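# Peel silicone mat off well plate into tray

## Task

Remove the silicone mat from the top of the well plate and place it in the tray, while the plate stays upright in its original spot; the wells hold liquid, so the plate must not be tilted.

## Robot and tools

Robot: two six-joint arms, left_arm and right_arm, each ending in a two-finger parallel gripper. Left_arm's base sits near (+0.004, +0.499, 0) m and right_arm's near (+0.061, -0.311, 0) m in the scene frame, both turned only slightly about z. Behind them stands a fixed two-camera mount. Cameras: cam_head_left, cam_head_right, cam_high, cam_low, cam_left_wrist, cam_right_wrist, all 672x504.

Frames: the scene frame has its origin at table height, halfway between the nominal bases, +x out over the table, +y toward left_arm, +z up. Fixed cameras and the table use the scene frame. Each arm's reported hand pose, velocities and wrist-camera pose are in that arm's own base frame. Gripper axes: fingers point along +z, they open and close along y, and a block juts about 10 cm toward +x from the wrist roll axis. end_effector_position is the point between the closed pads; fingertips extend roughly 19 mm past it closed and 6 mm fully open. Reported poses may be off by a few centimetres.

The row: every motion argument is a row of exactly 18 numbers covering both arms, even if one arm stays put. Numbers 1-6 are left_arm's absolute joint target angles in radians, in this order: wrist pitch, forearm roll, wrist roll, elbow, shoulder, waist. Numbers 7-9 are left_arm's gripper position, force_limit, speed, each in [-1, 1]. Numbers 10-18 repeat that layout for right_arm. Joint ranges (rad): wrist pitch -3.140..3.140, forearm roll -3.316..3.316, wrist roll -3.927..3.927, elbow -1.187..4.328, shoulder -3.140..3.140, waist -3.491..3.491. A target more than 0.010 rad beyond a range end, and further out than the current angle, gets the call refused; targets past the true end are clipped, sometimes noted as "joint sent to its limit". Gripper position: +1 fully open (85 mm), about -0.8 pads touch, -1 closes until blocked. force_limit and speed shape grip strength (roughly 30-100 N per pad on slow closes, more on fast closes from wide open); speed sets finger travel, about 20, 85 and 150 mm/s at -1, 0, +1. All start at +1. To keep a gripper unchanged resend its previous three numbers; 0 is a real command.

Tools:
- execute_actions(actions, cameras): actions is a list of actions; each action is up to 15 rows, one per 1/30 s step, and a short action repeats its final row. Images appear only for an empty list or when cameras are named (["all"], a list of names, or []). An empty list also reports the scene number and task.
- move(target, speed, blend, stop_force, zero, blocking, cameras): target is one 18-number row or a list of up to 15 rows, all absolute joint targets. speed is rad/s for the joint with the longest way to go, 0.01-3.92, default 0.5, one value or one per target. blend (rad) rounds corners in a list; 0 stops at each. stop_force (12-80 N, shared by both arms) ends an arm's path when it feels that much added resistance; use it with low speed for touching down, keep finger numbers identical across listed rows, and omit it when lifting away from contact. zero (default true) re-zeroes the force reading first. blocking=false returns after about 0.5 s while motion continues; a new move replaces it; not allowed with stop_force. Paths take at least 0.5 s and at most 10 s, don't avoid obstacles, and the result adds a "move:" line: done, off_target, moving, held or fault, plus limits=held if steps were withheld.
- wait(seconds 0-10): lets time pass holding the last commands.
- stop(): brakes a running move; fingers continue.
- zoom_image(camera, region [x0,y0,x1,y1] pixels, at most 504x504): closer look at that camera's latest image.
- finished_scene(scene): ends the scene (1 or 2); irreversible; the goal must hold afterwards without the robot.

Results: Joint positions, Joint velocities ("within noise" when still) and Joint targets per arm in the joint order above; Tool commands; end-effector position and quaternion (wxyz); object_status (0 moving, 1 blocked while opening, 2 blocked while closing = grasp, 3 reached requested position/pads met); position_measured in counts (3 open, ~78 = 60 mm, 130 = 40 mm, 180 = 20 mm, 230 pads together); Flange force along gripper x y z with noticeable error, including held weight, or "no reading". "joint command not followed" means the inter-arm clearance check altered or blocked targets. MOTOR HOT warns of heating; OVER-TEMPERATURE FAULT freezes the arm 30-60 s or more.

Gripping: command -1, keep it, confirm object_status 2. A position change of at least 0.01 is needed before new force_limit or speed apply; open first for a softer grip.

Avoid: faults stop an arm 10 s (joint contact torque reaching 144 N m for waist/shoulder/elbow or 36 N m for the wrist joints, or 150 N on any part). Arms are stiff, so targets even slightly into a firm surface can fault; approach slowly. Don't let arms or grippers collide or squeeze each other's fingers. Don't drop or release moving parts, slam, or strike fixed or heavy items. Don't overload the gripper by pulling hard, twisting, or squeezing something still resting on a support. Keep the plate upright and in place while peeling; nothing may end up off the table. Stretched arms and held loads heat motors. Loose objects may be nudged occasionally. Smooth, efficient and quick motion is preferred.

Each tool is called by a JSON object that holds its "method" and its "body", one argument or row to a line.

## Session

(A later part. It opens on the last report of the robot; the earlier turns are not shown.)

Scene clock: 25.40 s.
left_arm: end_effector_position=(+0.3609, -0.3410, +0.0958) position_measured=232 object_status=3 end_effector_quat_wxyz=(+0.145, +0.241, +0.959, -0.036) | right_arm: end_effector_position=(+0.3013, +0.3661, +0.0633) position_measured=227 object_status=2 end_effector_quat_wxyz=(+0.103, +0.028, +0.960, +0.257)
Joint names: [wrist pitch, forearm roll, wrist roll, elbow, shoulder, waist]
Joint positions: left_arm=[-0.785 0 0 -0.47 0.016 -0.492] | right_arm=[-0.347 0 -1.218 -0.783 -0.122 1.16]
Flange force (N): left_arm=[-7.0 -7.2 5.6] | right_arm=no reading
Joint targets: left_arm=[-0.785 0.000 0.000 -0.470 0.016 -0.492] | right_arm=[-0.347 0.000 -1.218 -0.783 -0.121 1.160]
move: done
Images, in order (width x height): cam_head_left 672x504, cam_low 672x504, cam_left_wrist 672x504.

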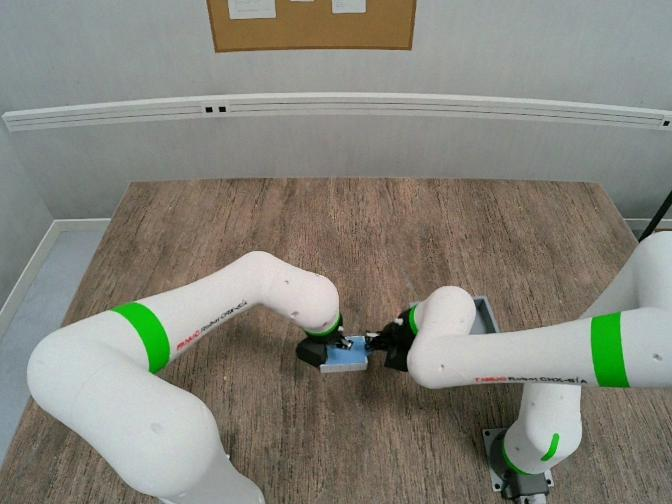

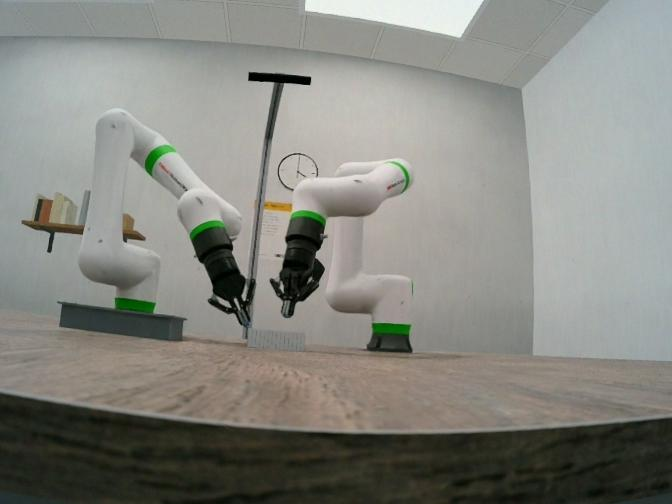

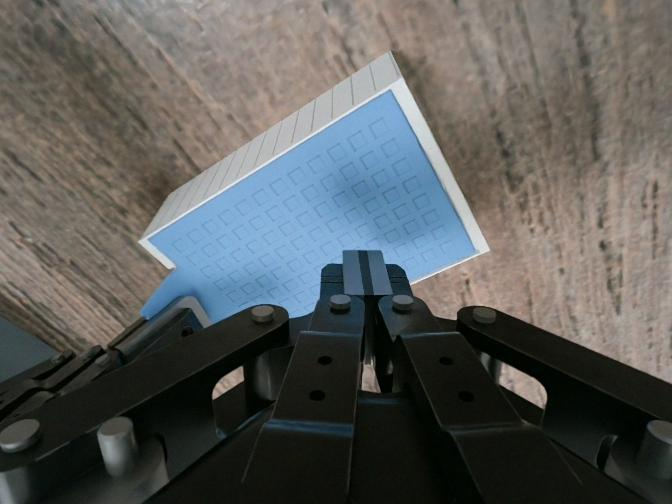

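{"method": "move", "body": {
  "target": [-0.6655,0,0,-0.5243,0.081,-0.4922,-1,0,0,-0.347,0,-1.2176,-0.7834,-0.1215,1.160,-1,-0.5,-0.5],
  "speed": 0.04,
  "stop_force": 18,
  "cameras": ["cam_left_wrist","cam_low","cam_head_left"]
}}

{"method": "zoom_image", "body": {
  "camera": "cam_low",
  "region": [200, 250, 360, 370]
}}

{"method": "zoom_image", "body": {
  "camera": "cam_head_left",
  "region": [250, 250, 450, 400]
}}

Scene clock: 28.37 s.
left_arm: end_effector_position=(+0.3614, -0.3413, +0.0628) position_measured=232 object_status=3 end_effector_quat_wxyz=(+0.145, +0.241, +0.959, -0.036) | right_arm: end_effector_position=(+0.3013, +0.3661, +0.0633) position_measured=227 object_status=2 end_effector_quat_wxyz=(+0.103, +0.028, +0.960, +0.257)
Joint names: [wrist pitch, forearm roll, wrist roll, elbow, shoulder, waist]
Joint positions: left_arm=[-0.698 0 0 -0.509 0.063 -0.492] | right_arm=[-0.347 0 -1.218 -0.783 -0.121 1.16]
Flange force (N): left_arm=[-7.1 -4.9 -25.9] | right_arm=no reading
Joint targets: left_arm=[-0.698 0.000 0.000 -0.509 0.063 -0.492] | right_arm=[-0.347 0.000 -1.218 -0.783 -0.121 1.160]
move: contact (left_arm); left_arm: the wrist pitch is farthest, 0.032 rad from its target
Images, in order (width x height): cam_head_left 672x504, cam_low 672x504, cam_left_wrist 672x504.

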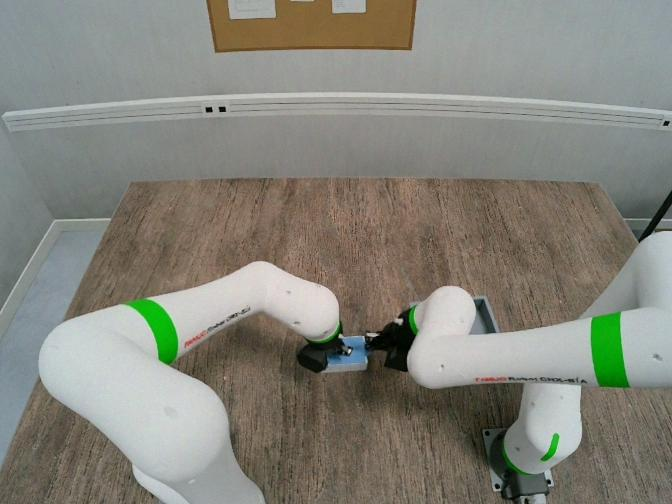

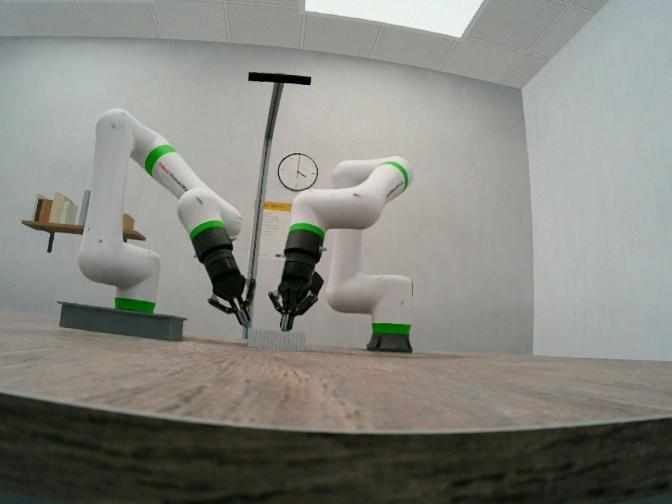

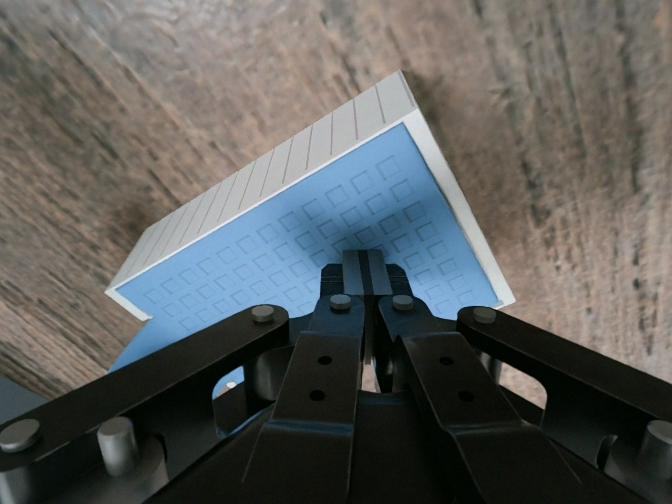

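Scaled by 3.150 from the camera's 672x504 image, which has a finer 960x720 frame.

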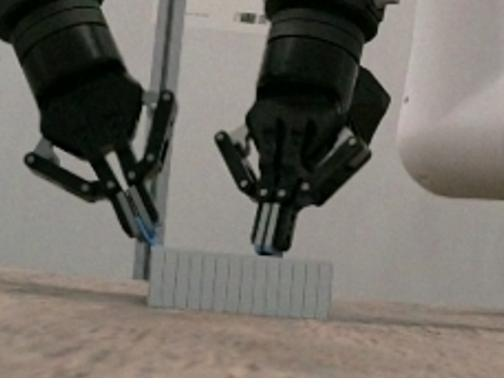

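Scaled by 2.520 from the camera's 672x504 image, which has a finer 960x720 frame.

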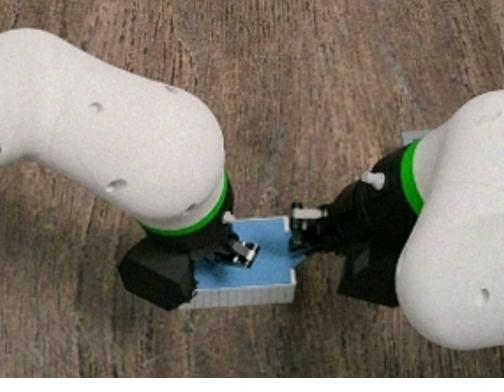

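{"method": "move", "body": {
  "target": [
    [-0.698,0,0,-0.509,0.063,-0.492,-1,0,0,-0.4302,0,-1.2176,-0.7351,-0.1564,1.1682,-1,-0.5,-0.5],
    [-0.698,0,0,-0.509,0.063,-0.492,-1,0,0,-0.4847,0,-1.2176,-0.6807,-0.1565,1.1806,-1,-0.5,-0.5]
  ],
  "speed": 0.04,
  "blend": [0.02,0],
  "cameras": ["cam_left_wrist","cam_low","cam_right_wrist"]
}}

{"method": "zoom_image", "body": {
  "camera": "cam_low",
  "region": [200, 250, 360, 370]
}}

Scene clock: 32.93 s.
left_arm: end_effector_position=(+0.3616, -0.3413, +0.0631) position_measured=232 object_status=3 end_effector_quat_wxyz=(+0.145, +0.241, +0.959, -0.036) | right_arm: end_effector_position=(+0.3008, +0.3896, +0.1104) position_measured=227 object_status=2 end_effector_quat_wxyz=(+0.101, +0.018, +0.961, +0.258)
Joint names: [wrist pitch, forearm roll, wrist roll, elbow, shoulder, waist]
Joint positions: left_arm=[-0.698 0 0 -0.509 0.063 -0.492] | right_arm=[-0.485 0 -1.218 -0.681 -0.157 1.181]
Flange force (N): left_arm=[-7.5 -6.5 -18.3] | right_arm=[7.5 -1.3 3.5]
Joint targets: left_arm=[-0.698 0.000 0.000 -0.509 0.063 -0.492] | right_arm=[-0.485 0.000 -1.218 -0.681 -0.156 1.181]
move: done
Images, in order (width x height): cam_low 672x504, cam_left_wrist 672x504, cam_right_wrist 672x504.

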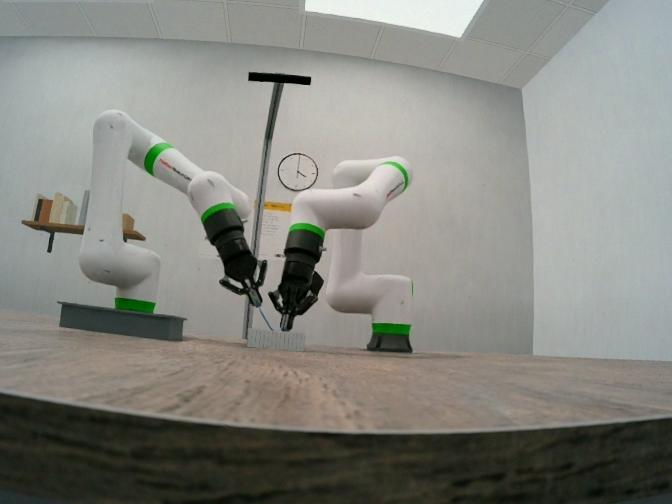

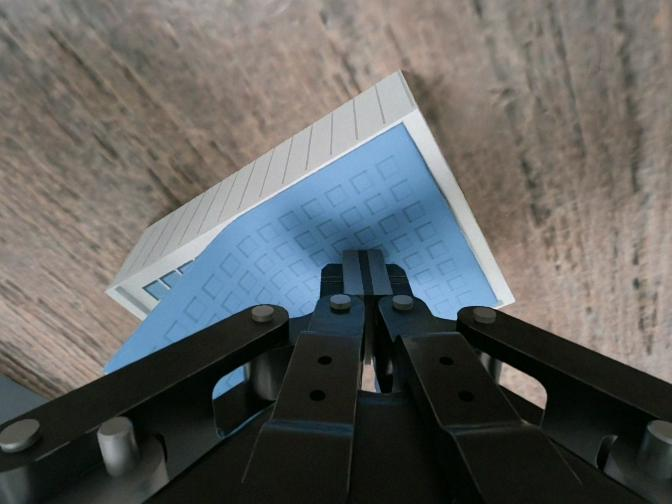

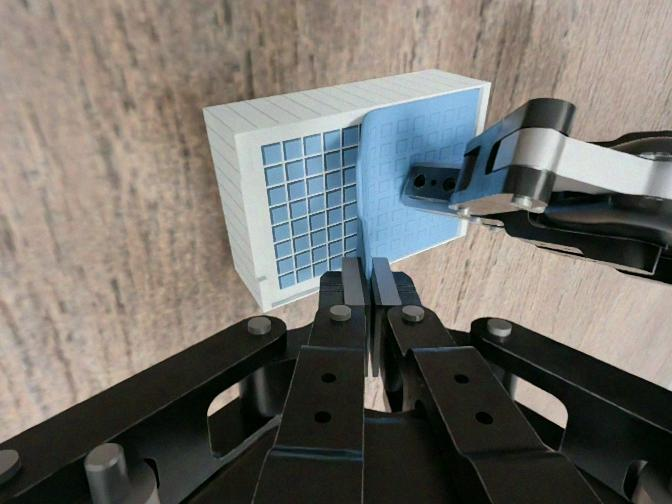

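Scaled by 3.150 from the camera's 672x504 image, which has a finer 960x720 frame.

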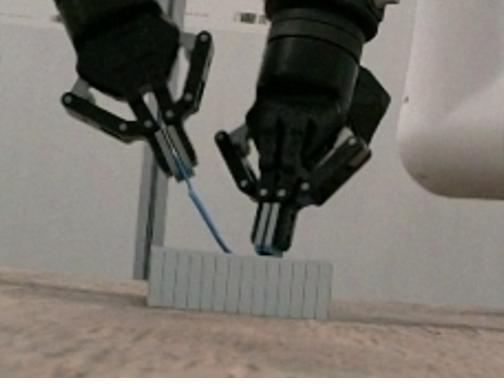

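{"method": "move", "body": {
  "target": [
    [-0.698,0,0,-0.509,0.063,-0.492,-1,0,0,-0.4656,0,-1.2176,-0.6997,-0.1565,1.1763,-1,-0.5,-0.5],
    [-0.745,0,0,-0.4881,0.0377,-0.492,-1,0,0,-0.4656,0,-1.2176,-0.6997,-0.1565,1.1763,-1,-0.5,-0.5],
    [-0.7445,0,0,-0.544,-0.0177,-0.4309,-1,0,0,-0.4656,0,-1.2176,-0.6997,-0.1565,1.1763,-1,-0.5,-0.5]
  ],
  "speed": 0.12,
  "blend": [0,0.02,0],
  "cameras": ["cam_low"]
}}

{"method": "zoom_image", "body": {
  "camera": "cam_low",
  "region": [200, 250, 360, 370]
}}

{"method": "move", "body": {
  "target": [-0.6623,0,0,-0.5799,0.0286,-0.4309,-1,0,0,-0.4656,0,-1.2176,-0.6997,-0.1565,1.1763,-1,-0.5,-0.5],
  "speed": 0.04,
  "stop_force": 18,
  "cameras": ["cam_low","cam_left_wrist"]
}}

{"method": "zoom_image", "body": {
  "camera": "cam_low",
  "region": [200, 250, 360, 370]
}}

Scene clock: 35.67 s.
left_arm: end_effector_position=(+0.3608, -0.3089, +0.0805) position_measured=232 object_status=3 end_effector_quat_wxyz=(+0.146, +0.211, +0.966, -0.032) | right_arm: end_effector_position=(+0.3009, +0.3845, +0.1034) position_measured=227 object_status=2 end_effector_quat_wxyz=(+0.101, +0.020, +0.961, +0.258)
Joint names: [wrist pitch, forearm roll, wrist roll, elbow, shoulder, waist]
Joint positions: left_arm=[-0.745 0 0 -0.544 -0.018 -0.431] | right_arm=[-0.466 0 -1.218 -0.7 -0.157 1.176]
Flange force (N): left_arm=[-6.5 -7.4 5.6] | right_arm=[7.0 -1.7 0.1]
Joint targets: left_arm=[-0.744 0.000 0.000 -0.544 -0.018 -0.431] | right_arm=[-0.466 0.000 -1.218 -0.700 -0.156 1.176]
move: done
Images, in order (width x height): cam_low 672x504.

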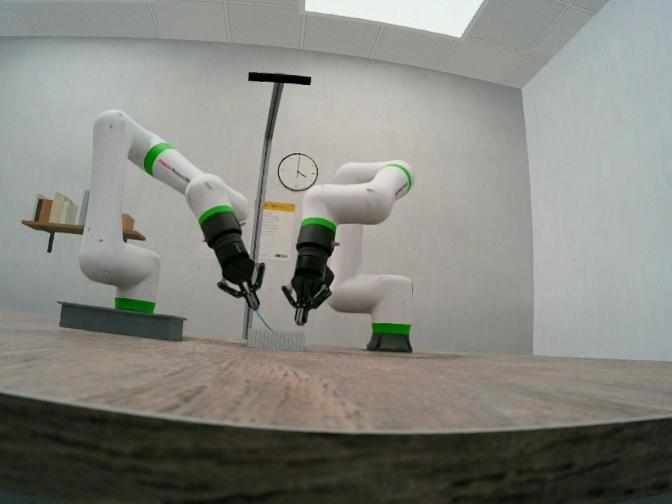

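Scaled by 3.150 from the camera's 672x504 image, which has a finer 960x720 frame.

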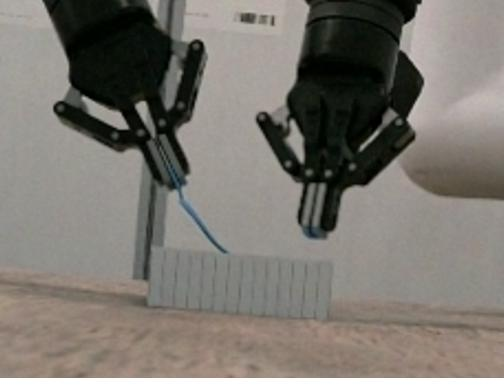

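Scene clock: 37.37 s.
left_arm: end_effector_position=(+0.3613, -0.3092, +0.0644) position_measured=232 object_status=3 end_effector_quat_wxyz=(+0.146, +0.211, +0.966, -0.032) | right_arm: end_effector_position=(+0.3009, +0.3845, +0.1034) position_measured=227 object_status=2 end_effector_quat_wxyz=(+0.101, +0.020, +0.961, +0.258)
Joint names: [wrist pitch, forearm roll, wrist roll, elbow, shoulder, waist]
Joint positions: left_arm=[-0.699 0 0 -0.563 0.007 -0.431] | right_arm=[-0.466 0 -1.218 -0.7 -0.157 1.176]
Flange force (N): left_arm=[-4.5 -3.2 -36.1] | right_arm=[6.6 -1.6 0.7]
Joint targets: left_arm=[-0.699 0.000 0.000 -0.563 0.007 -0.431] | right_arm=[-0.466 0.000 -1.218 -0.700 -0.156 1.176]
move: contact (left_arm); left_arm: the wrist pitch is farthest, 0.037 rad from its target
Images, in order (width x height): cam_low 672x504, cam_left_wrist 672x504.

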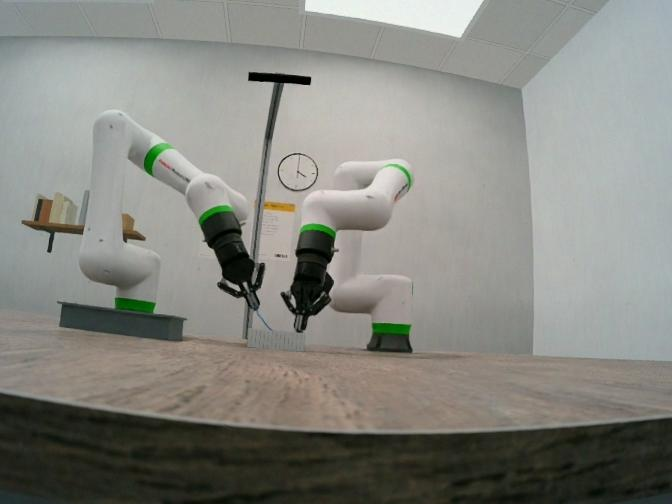

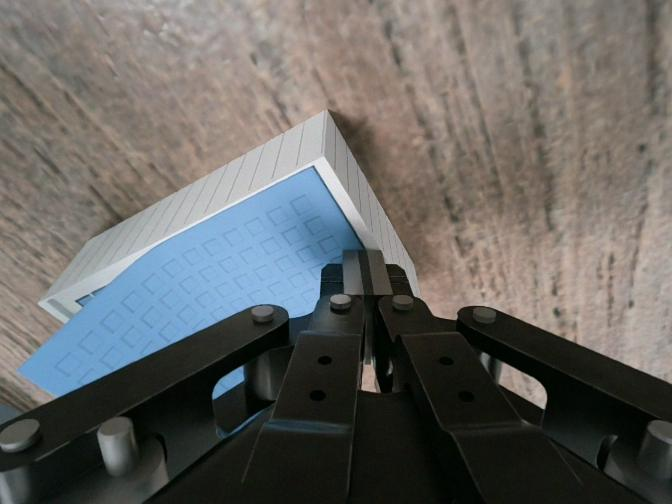

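Scaled by 3.150 from the camera's 672x504 image, which has a finer 960x720 frame.

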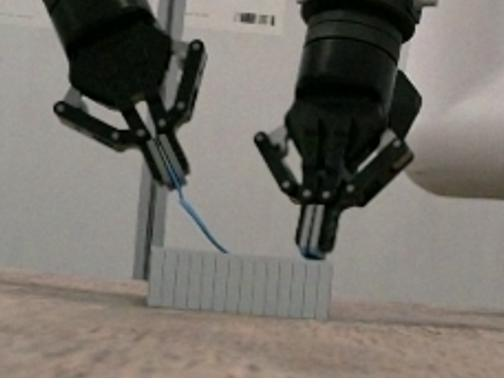

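{"method": "move", "body": {
  "target": [-0.699,0,0,-0.563,0.007,-0.431,-1,0,0,-0.5616,0,-1.2176,-0.5907,-0.1434,1.1997,-1,-0.5,-0.5],
  "speed": 0.05,
  "cameras": ["cam_low","cam_right_wrist"]
}}

{"method": "zoom_image", "body": {
  "camera": "cam_low",
  "region": [200, 250, 360, 370]
}}

Scene clock: 40.13 s.
left_arm: end_effector_position=(+0.3616, -0.3093, +0.0647) position_measured=232 object_status=3 end_effector_quat_wxyz=(+0.147, +0.211, +0.966, -0.032) | right_arm: end_effector_position=(+0.3008, +0.4147, +0.1404) position_measured=227 object_status=2 end_effector_quat_wxyz=(+0.098, +0.009, +0.961, +0.259)
Joint names: [wrist pitch, forearm roll, wrist roll, elbow, shoulder, waist]
Joint positions: left_arm=[-0.699 0 0 -0.563 0.007 -0.431] | right_arm=[-0.562 0 -1.218 -0.591 -0.143 1.2]
Flange force (N): left_arm=[-6.0 -8.1 -16.6] | right_arm=[6.7 -2.3 3.1]
Joint targets: left_arm=[-0.699 0.000 0.000 -0.563 0.007 -0.431] | right_arm=[-0.562 0.000 -1.218 -0.591 -0.143 1.200]
move: done
Images, in order (width x height): cam_low 672x504, cam_right_wrist 672x504.

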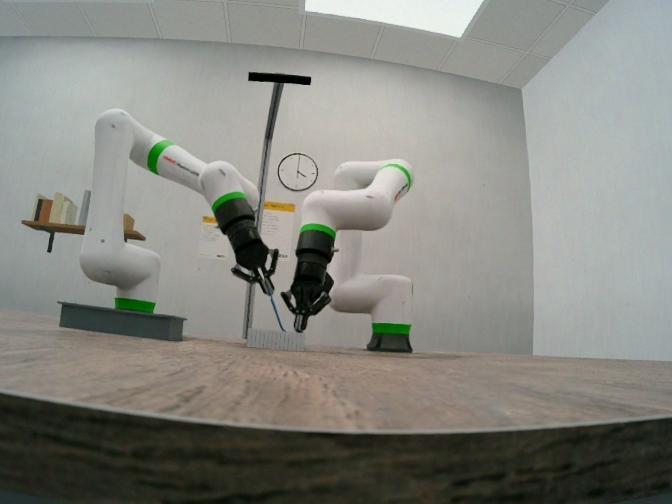

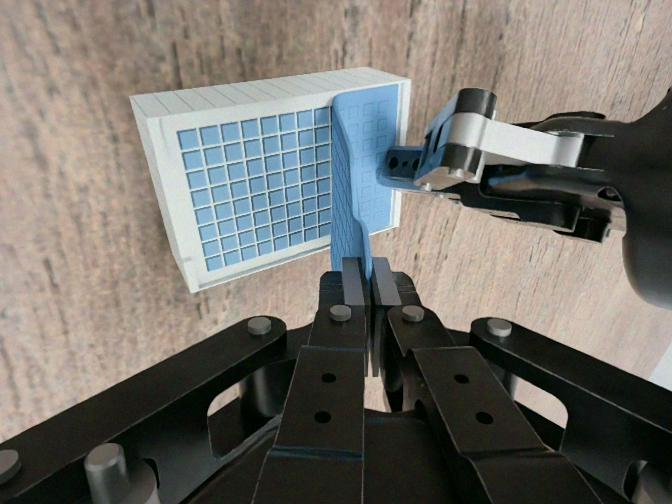

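Scaled by 3.150 from the camera's 672x504 image, which has a finer 960x720 frame.

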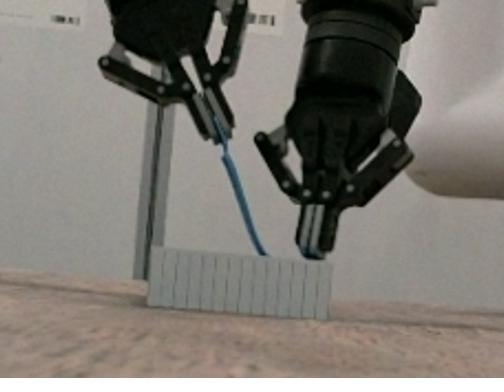

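{"method": "move", "body": {
  "target": [-0.699,0,0,-0.563,0.007,-0.431,-1,0,0,-0.6413,0,-1.2176,-0.5341,-0.1665,1.2032,-1,-0.5,-0.5],
  "speed": 0.05,
  "cameras": ["cam_low","cam_right_wrist"]
}}

{"method": "zoom_image", "body": {
  "camera": "cam_low",
  "region": [200, 250, 360, 370]
}}

Scene clock: 42.23 s.
left_arm: end_effector_position=(+0.3616, -0.3093, +0.0647) position_measured=232 object_status=3 end_effector_quat_wxyz=(+0.147, +0.211, +0.966, -0.032) | right_arm: end_effector_position=(+0.3009, +0.4196, +0.1704) position_measured=227 object_status=2 end_effector_quat_wxyz=(+0.098, +0.007, +0.961, +0.259)
Joint names: [wrist pitch, forearm roll, wrist roll, elbow, shoulder, waist]
Joint positions: left_arm=[-0.699 0 0 -0.563 0.007 -0.431] | right_arm=[-0.641 0 -1.218 -0.534 -0.166 1.203]
Flange force (N): left_arm=[-7.1 -8.3 -13.8] | right_arm=[5.3 -2.5 0.3]
Joint targets: left_arm=[-0.699 0.000 0.000 -0.563 0.007 -0.431] | right_arm=[-0.641 0.000 -1.218 -0.534 -0.166 1.203]
move: done
Images, in order (width x height): cam_low 672x504, cam_right_wrist 672x504.

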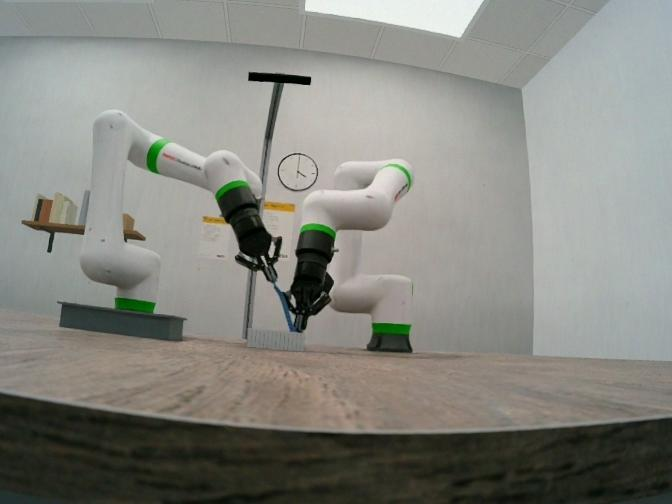

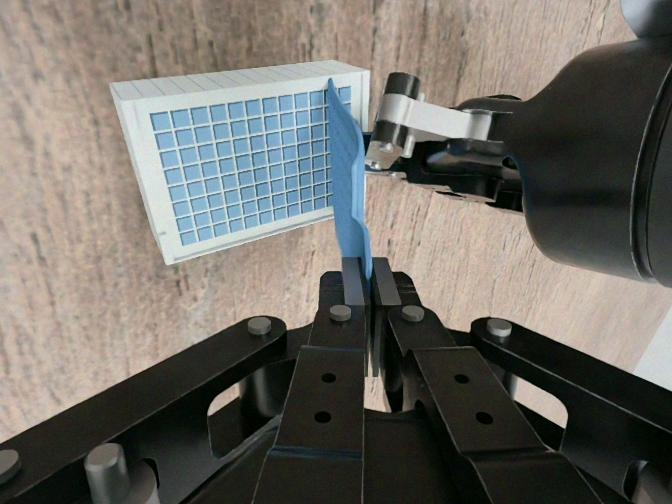

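Scaled by 3.150 from the camera's 672x504 image, which has a finer 960x720 frame.

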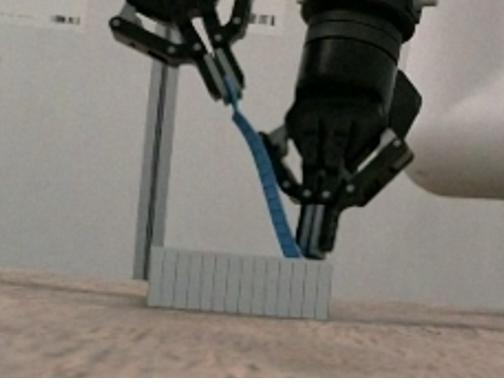

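{"method": "move", "body": {
  "target": [
    [-0.7445,0,0,-0.544,-0.0177,-0.4309,-1,0,0,-0.6413,0,-1.2176,-0.5341,-0.1665,1.2032,-1,-0.5,-0.5],
    [-0.7445,0,0,-0.54,-0.15,-0.15,-1,0,0,-0.6413,0,-1.2176,-0.5341,-0.1665,1.2032,-1,-0.5,-0.5],
    [-0.7445,0,0,-0.54,-0.2,0,-1,0,0,-0.7919,0,-1.2176,-0.4089,-0.1919,1.2104,-1,-0.5,-0.5]
  ],
  "speed": [0.06,0.3,0.08],
  "blend": [0.02,0.1,0],
  "cameras": ["cam_low","cam_right_wrist","cam_head_right","cam_high"]
}}

{"method": "zoom_image", "body": {
  "camera": "cam_low",
  "region": [200, 250, 360, 370]
}}

Scene clock: 46.53 s.
left_arm: end_effector_position=(+0.4699, -0.1300, +0.1673) position_measured=232 object_status=3 end_effector_quat_wxyz=(+0.241, +0.000, +0.971, +0.000) | right_arm: end_effector_position=(+0.3008, +0.4297, +0.2305) position_measured=227 object_status=2 end_effector_quat_wxyz=(+0.097, +0.003, +0.961, +0.260)
Joint names: [wrist pitch, forearm roll, wrist roll, elbow, shoulder, waist]
Joint positions: left_arm=[-0.745 0 0 -0.54 -0.2 0] | right_arm=[-0.792 0 -1.218 -0.409 -0.192 1.21]
Flange force (N): left_arm=[-6.0 -9.0 4.8] | right_arm=[4.8 -2.8 0.9]
Joint targets: left_arm=[-0.744 0.000 0.000 -0.540 -0.200 0.000] | right_arm=[-0.792 0.000 -1.218 -0.409 -0.192 1.210]
move: done; blend cut to 0.0753 rad at target 2
Images, in order (width x height): cam_head_right 672x504, cam_high 672x504, cam_low 672x504, cam_right_wrist 672x504.

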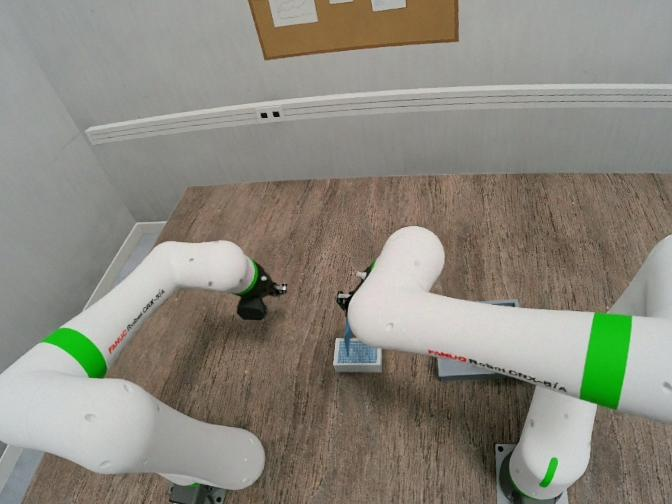

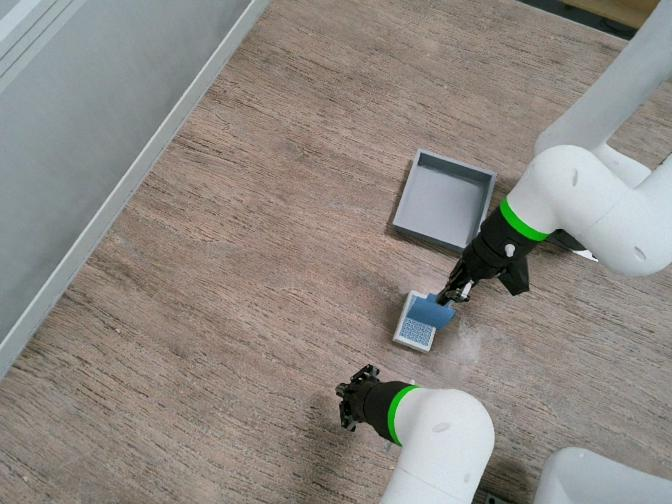

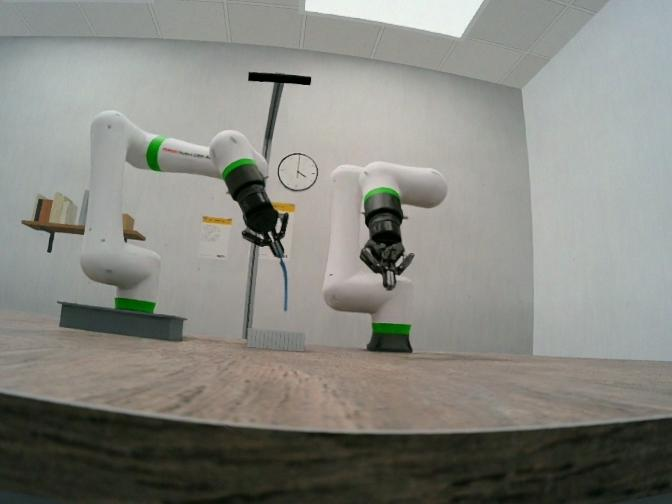

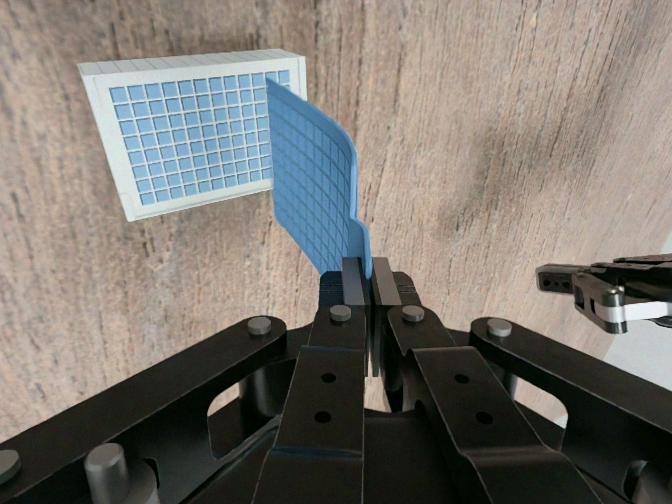

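Scaled by 3.150 from the camera's 672x504 image, which has a finer 960x720 frame.

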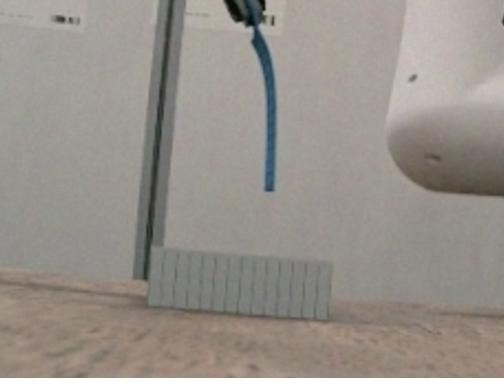

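{"method": "move", "body": {
  "target": [
    [-0.7445,0,0,-0.54,-0.25,0.1,-1,0,0,-0.85,0,-1.2176,-0.4189,-0.28,1.15,-1,-0.5,-0.5],
    [-0.7445,0,0,-0.54,-0.25,0.1,-1,0,0,-1.0018,0,-1.2176,-0.5874,-0.5803,0.7545,-1,-0.5,-0.5]
  ],
  "speed": 0.35,
  "blend": [0.05,0],
  "cameras": ["cam_low","cam_right_wrist","cam_head_right","cam_high"]
}}

Scene clock: 49.03 s.
left_arm: end_effector_position=(+0.4809, -0.0824, +0.1908) position_measured=232 object_status=3 end_effector_quat_wxyz=(+0.265, -0.048, +0.963, +0.013) | right_arm: end_effector_position=(+0.3598, +0.1598, +0.2605) position_measured=227 object_status=2 end_effector_quat_wxyz=(+0.153, +0.220, +0.935, +0.231)
Joint names: [wrist pitch, forearm roll, wrist roll, elbow, shoulder, waist]
Joint positions: left_arm=[-0.745 0 0 -0.54 -0.25 0.1] | right_arm=[-1.002 0 -1.218 -0.587 -0.58 0.755]
Flange force (N): left_arm=[-5.9 -9.2 4.8] | right_arm=[7.7 -2.5 1.2]
Joint targets: left_arm=[-0.744 0.000 0.000 -0.540 -0.250 0.100] | right_arm=[-1.002 0.000 -1.218 -0.587 -0.580 0.755]
move: done
Images, in order (width x height): cam_head_right 672x504, cam_high 672x504, cam_low 672x504, cam_right_wrist 672x504.

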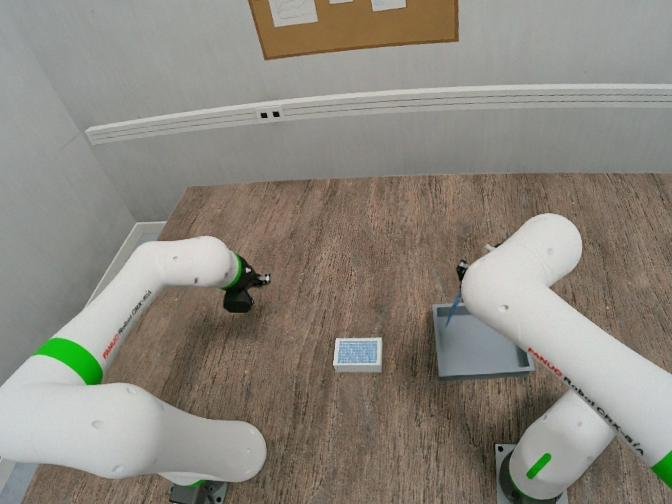

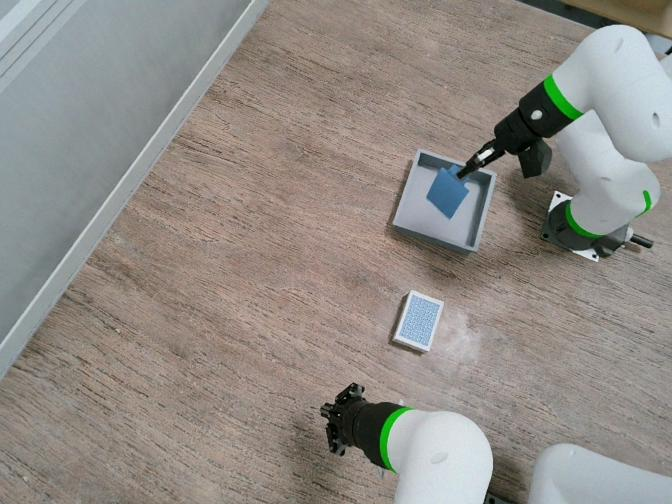

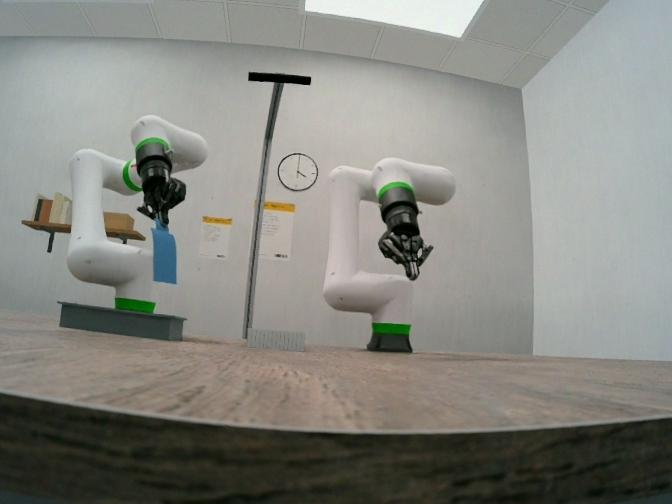

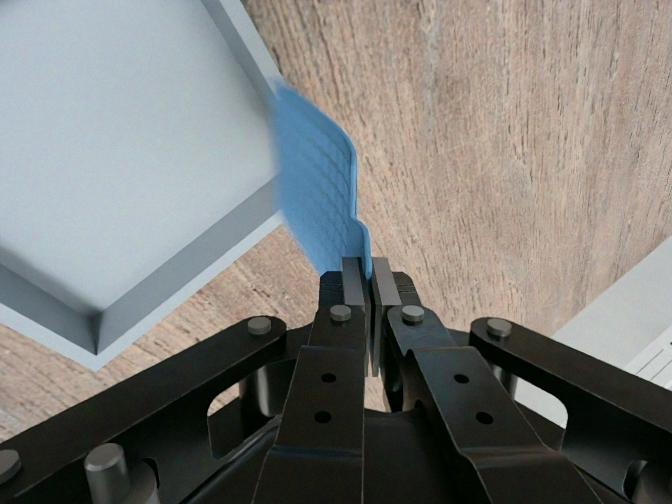

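{"method": "move", "body": {
  "target": [
    [-0.7445,0,0,-0.54,-0.25,0.1,-1,0,0,-0.7662,0,-1.2176,-0.7991,-0.5564,0.7346,-1,-0.5,-0.5],
    [-0.7445,0,0,-0.54,-0.25,0.1,-1,0,0,-0.5182,0,-1.2176,-1.0029,-0.5122,0.579,-1,-0.5,-0.5]
  ],
  "speed": [0.3,0.15],
  "blend": [0.03,0],
  "cameras": ["cam_low","cam_right_wrist","cam_head_right","cam_high"]
}}

Scene clock: 52.40 s.
left_arm: end_effector_position=(+0.4808, -0.0824, +0.1908) position_measured=232 object_status=3 end_effector_quat_wxyz=(+0.265, -0.048, +0.963, +0.013) | right_arm: end_effector_position=(+0.3597, +0.0798, +0.0754) position_measured=227 object_status=2 end_effector_quat_wxyz=(+0.173, +0.302, +0.912, +0.217)
Joint names: [wrist pitch, forearm roll, wrist roll, elbow, shoulder, waist]
Joint positions: left_arm=[-0.745 0 0 -0.54 -0.25 0.1] | right_arm=[-0.518 0 -1.218 -1.003 -0.512 0.579]
Flange force (N): left_arm=[-5.6 -9.2 4.4] | right_arm=no reading
Joint targets: left_arm=[-0.744 0.000 0.000 -0.540 -0.250 0.100] | right_arm=[-0.518 0.000 -1.218 -1.003 -0.512 0.579]
move: done
Images, in order (width x height): cam_head_right 672x504, cam_high 672x504, cam_low 672x504, cam_right_wrist 672x504.

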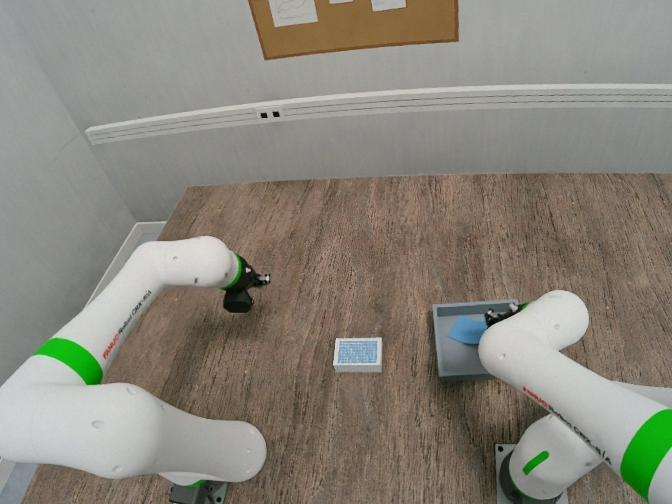

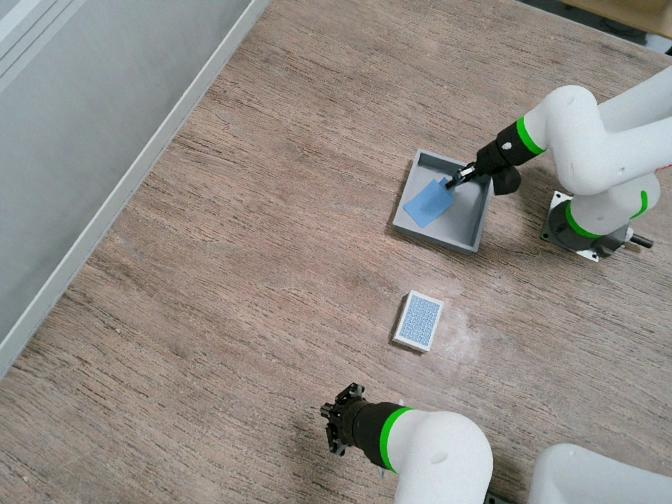

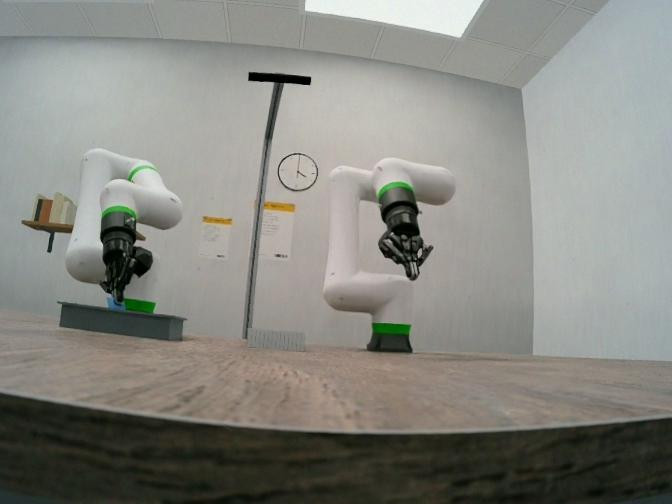

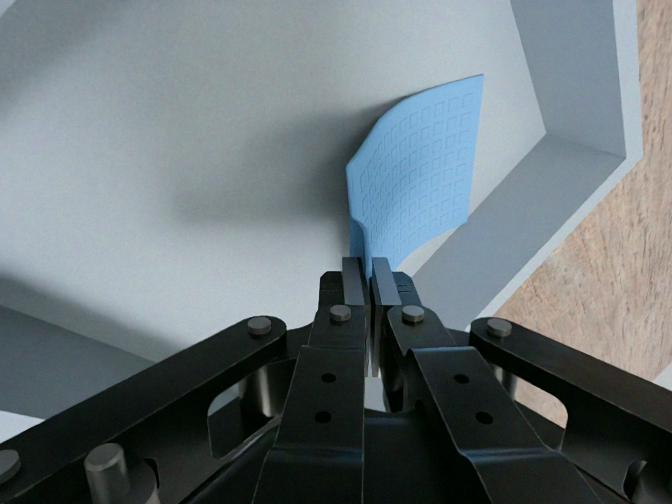

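{"method": "move", "body": {
  "target": [
    [-0.7445,0,0,-0.54,-0.25,0.1,-1,0,0,-0.5182,0,-1.2176,-1.0029,-0.5122,0.579,0.1,-0.5,-0.7],
    [-0.7445,0,0,-0.54,-0.25,0.1,-1,0,0,-0.75,0,-1.2176,-0.85,-0.65,0.579,0.1,-0.5,-0.7],
    [-0.7445,0,0,-0.54,-0.25,0.1,-1,0,0,-1.0018,0,-1.2176,-0.5874,-0.5803,0.4,0.1,-0.5,-0.7]
  ],
  "speed": [0.3,0.25,0.5],
  "blend": [0,0.1,0],
  "cameras": ["cam_low","cam_right_wrist","cam_head_right","cam_high"]
}}

{"method": "zoom_image", "body": {
  "camera": "cam_high",
  "region": [370, 130, 520, 370]
}}

Scene clock: 55.83 s.
left_arm: end_effector_position=(+0.4808, -0.0824, +0.1908) position_measured=232 object_status=3 end_effector_quat_wxyz=(+0.265, -0.048, +0.963, +0.013) | right_arm: end_effector_position=(+0.3929, +0.0250, +0.2605) position_measured=117 object_status=3 end_effector_quat_wxyz=(+0.191, +0.382, +0.882, +0.201)
Joint names: [wrist pitch, forearm roll, wrist roll, elbow, shoulder, waist]
Joint positions: left_arm=[-0.745 0 0 -0.54 -0.25 0.1] | right_arm=[-1.002 0 -1.218 -0.587 -0.58 0.4]
Flange force (N): left_arm=[-5.5 -8.8 4.7] | right_arm=[6.3 -3.0 1.1]
Joint targets: left_arm=[-0.744 0.000 0.000 -0.540 -0.250 0.100] | right_arm=[-1.002 0.000 -1.218 -0.587 -0.580 0.400]
move: done
Images, in order (width x height): cam_head_right 672x504, cam_high 672x504, cam_low 672x504, cam_right_wrist 672x504.

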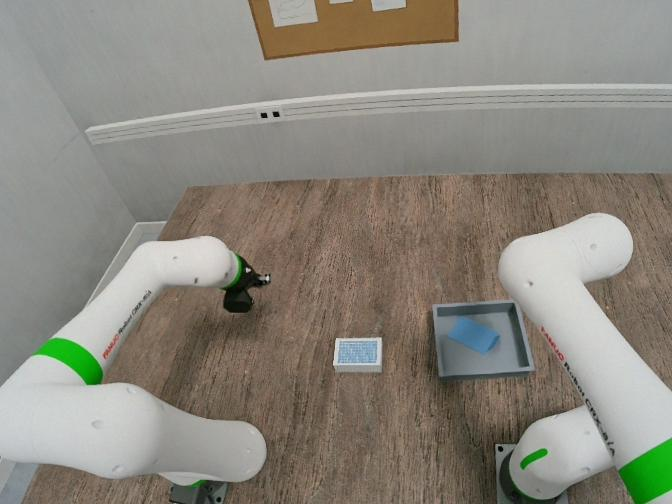

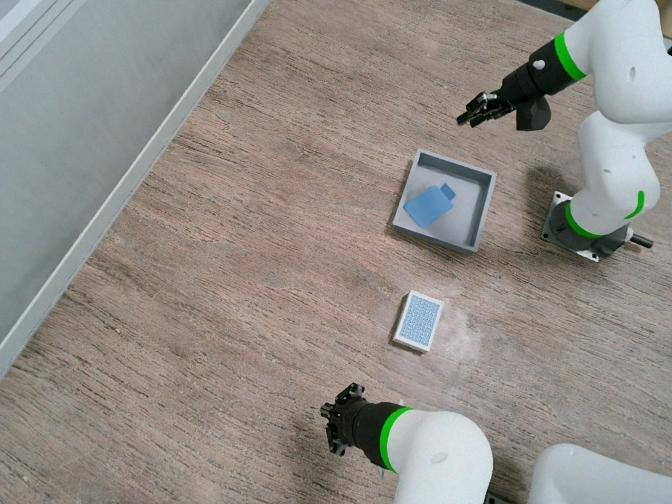

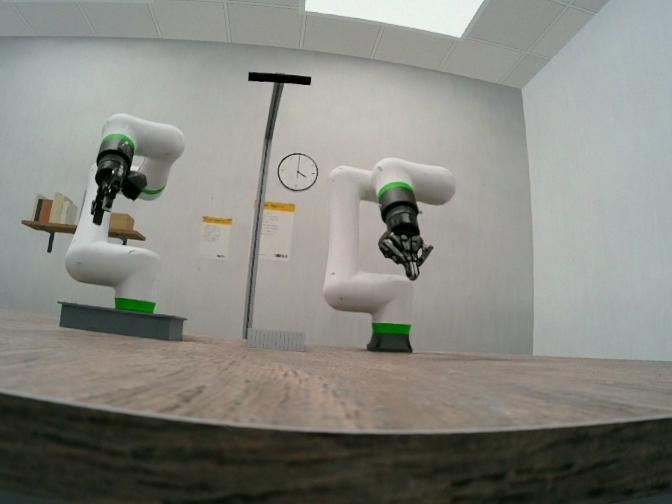

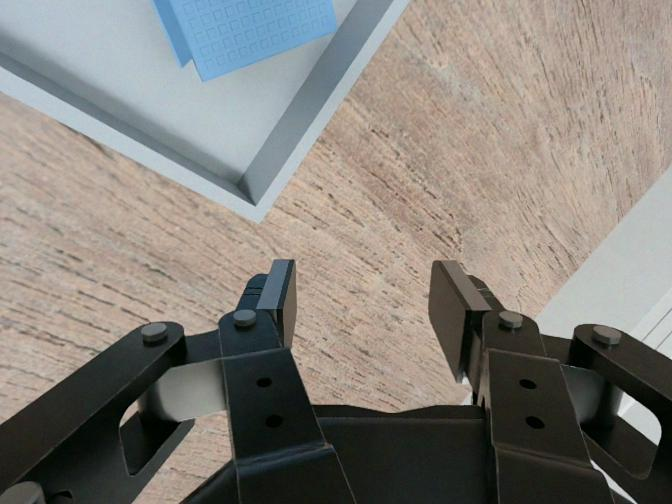

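Scaled by 2.100 from the camera's 672x504 image, which has a finer 960x720 frame.

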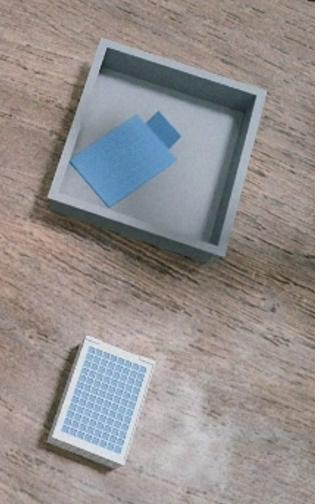

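{"method": "finished_scene", "body": {
  "scene": 1
}}

The scene is finished: the task was done.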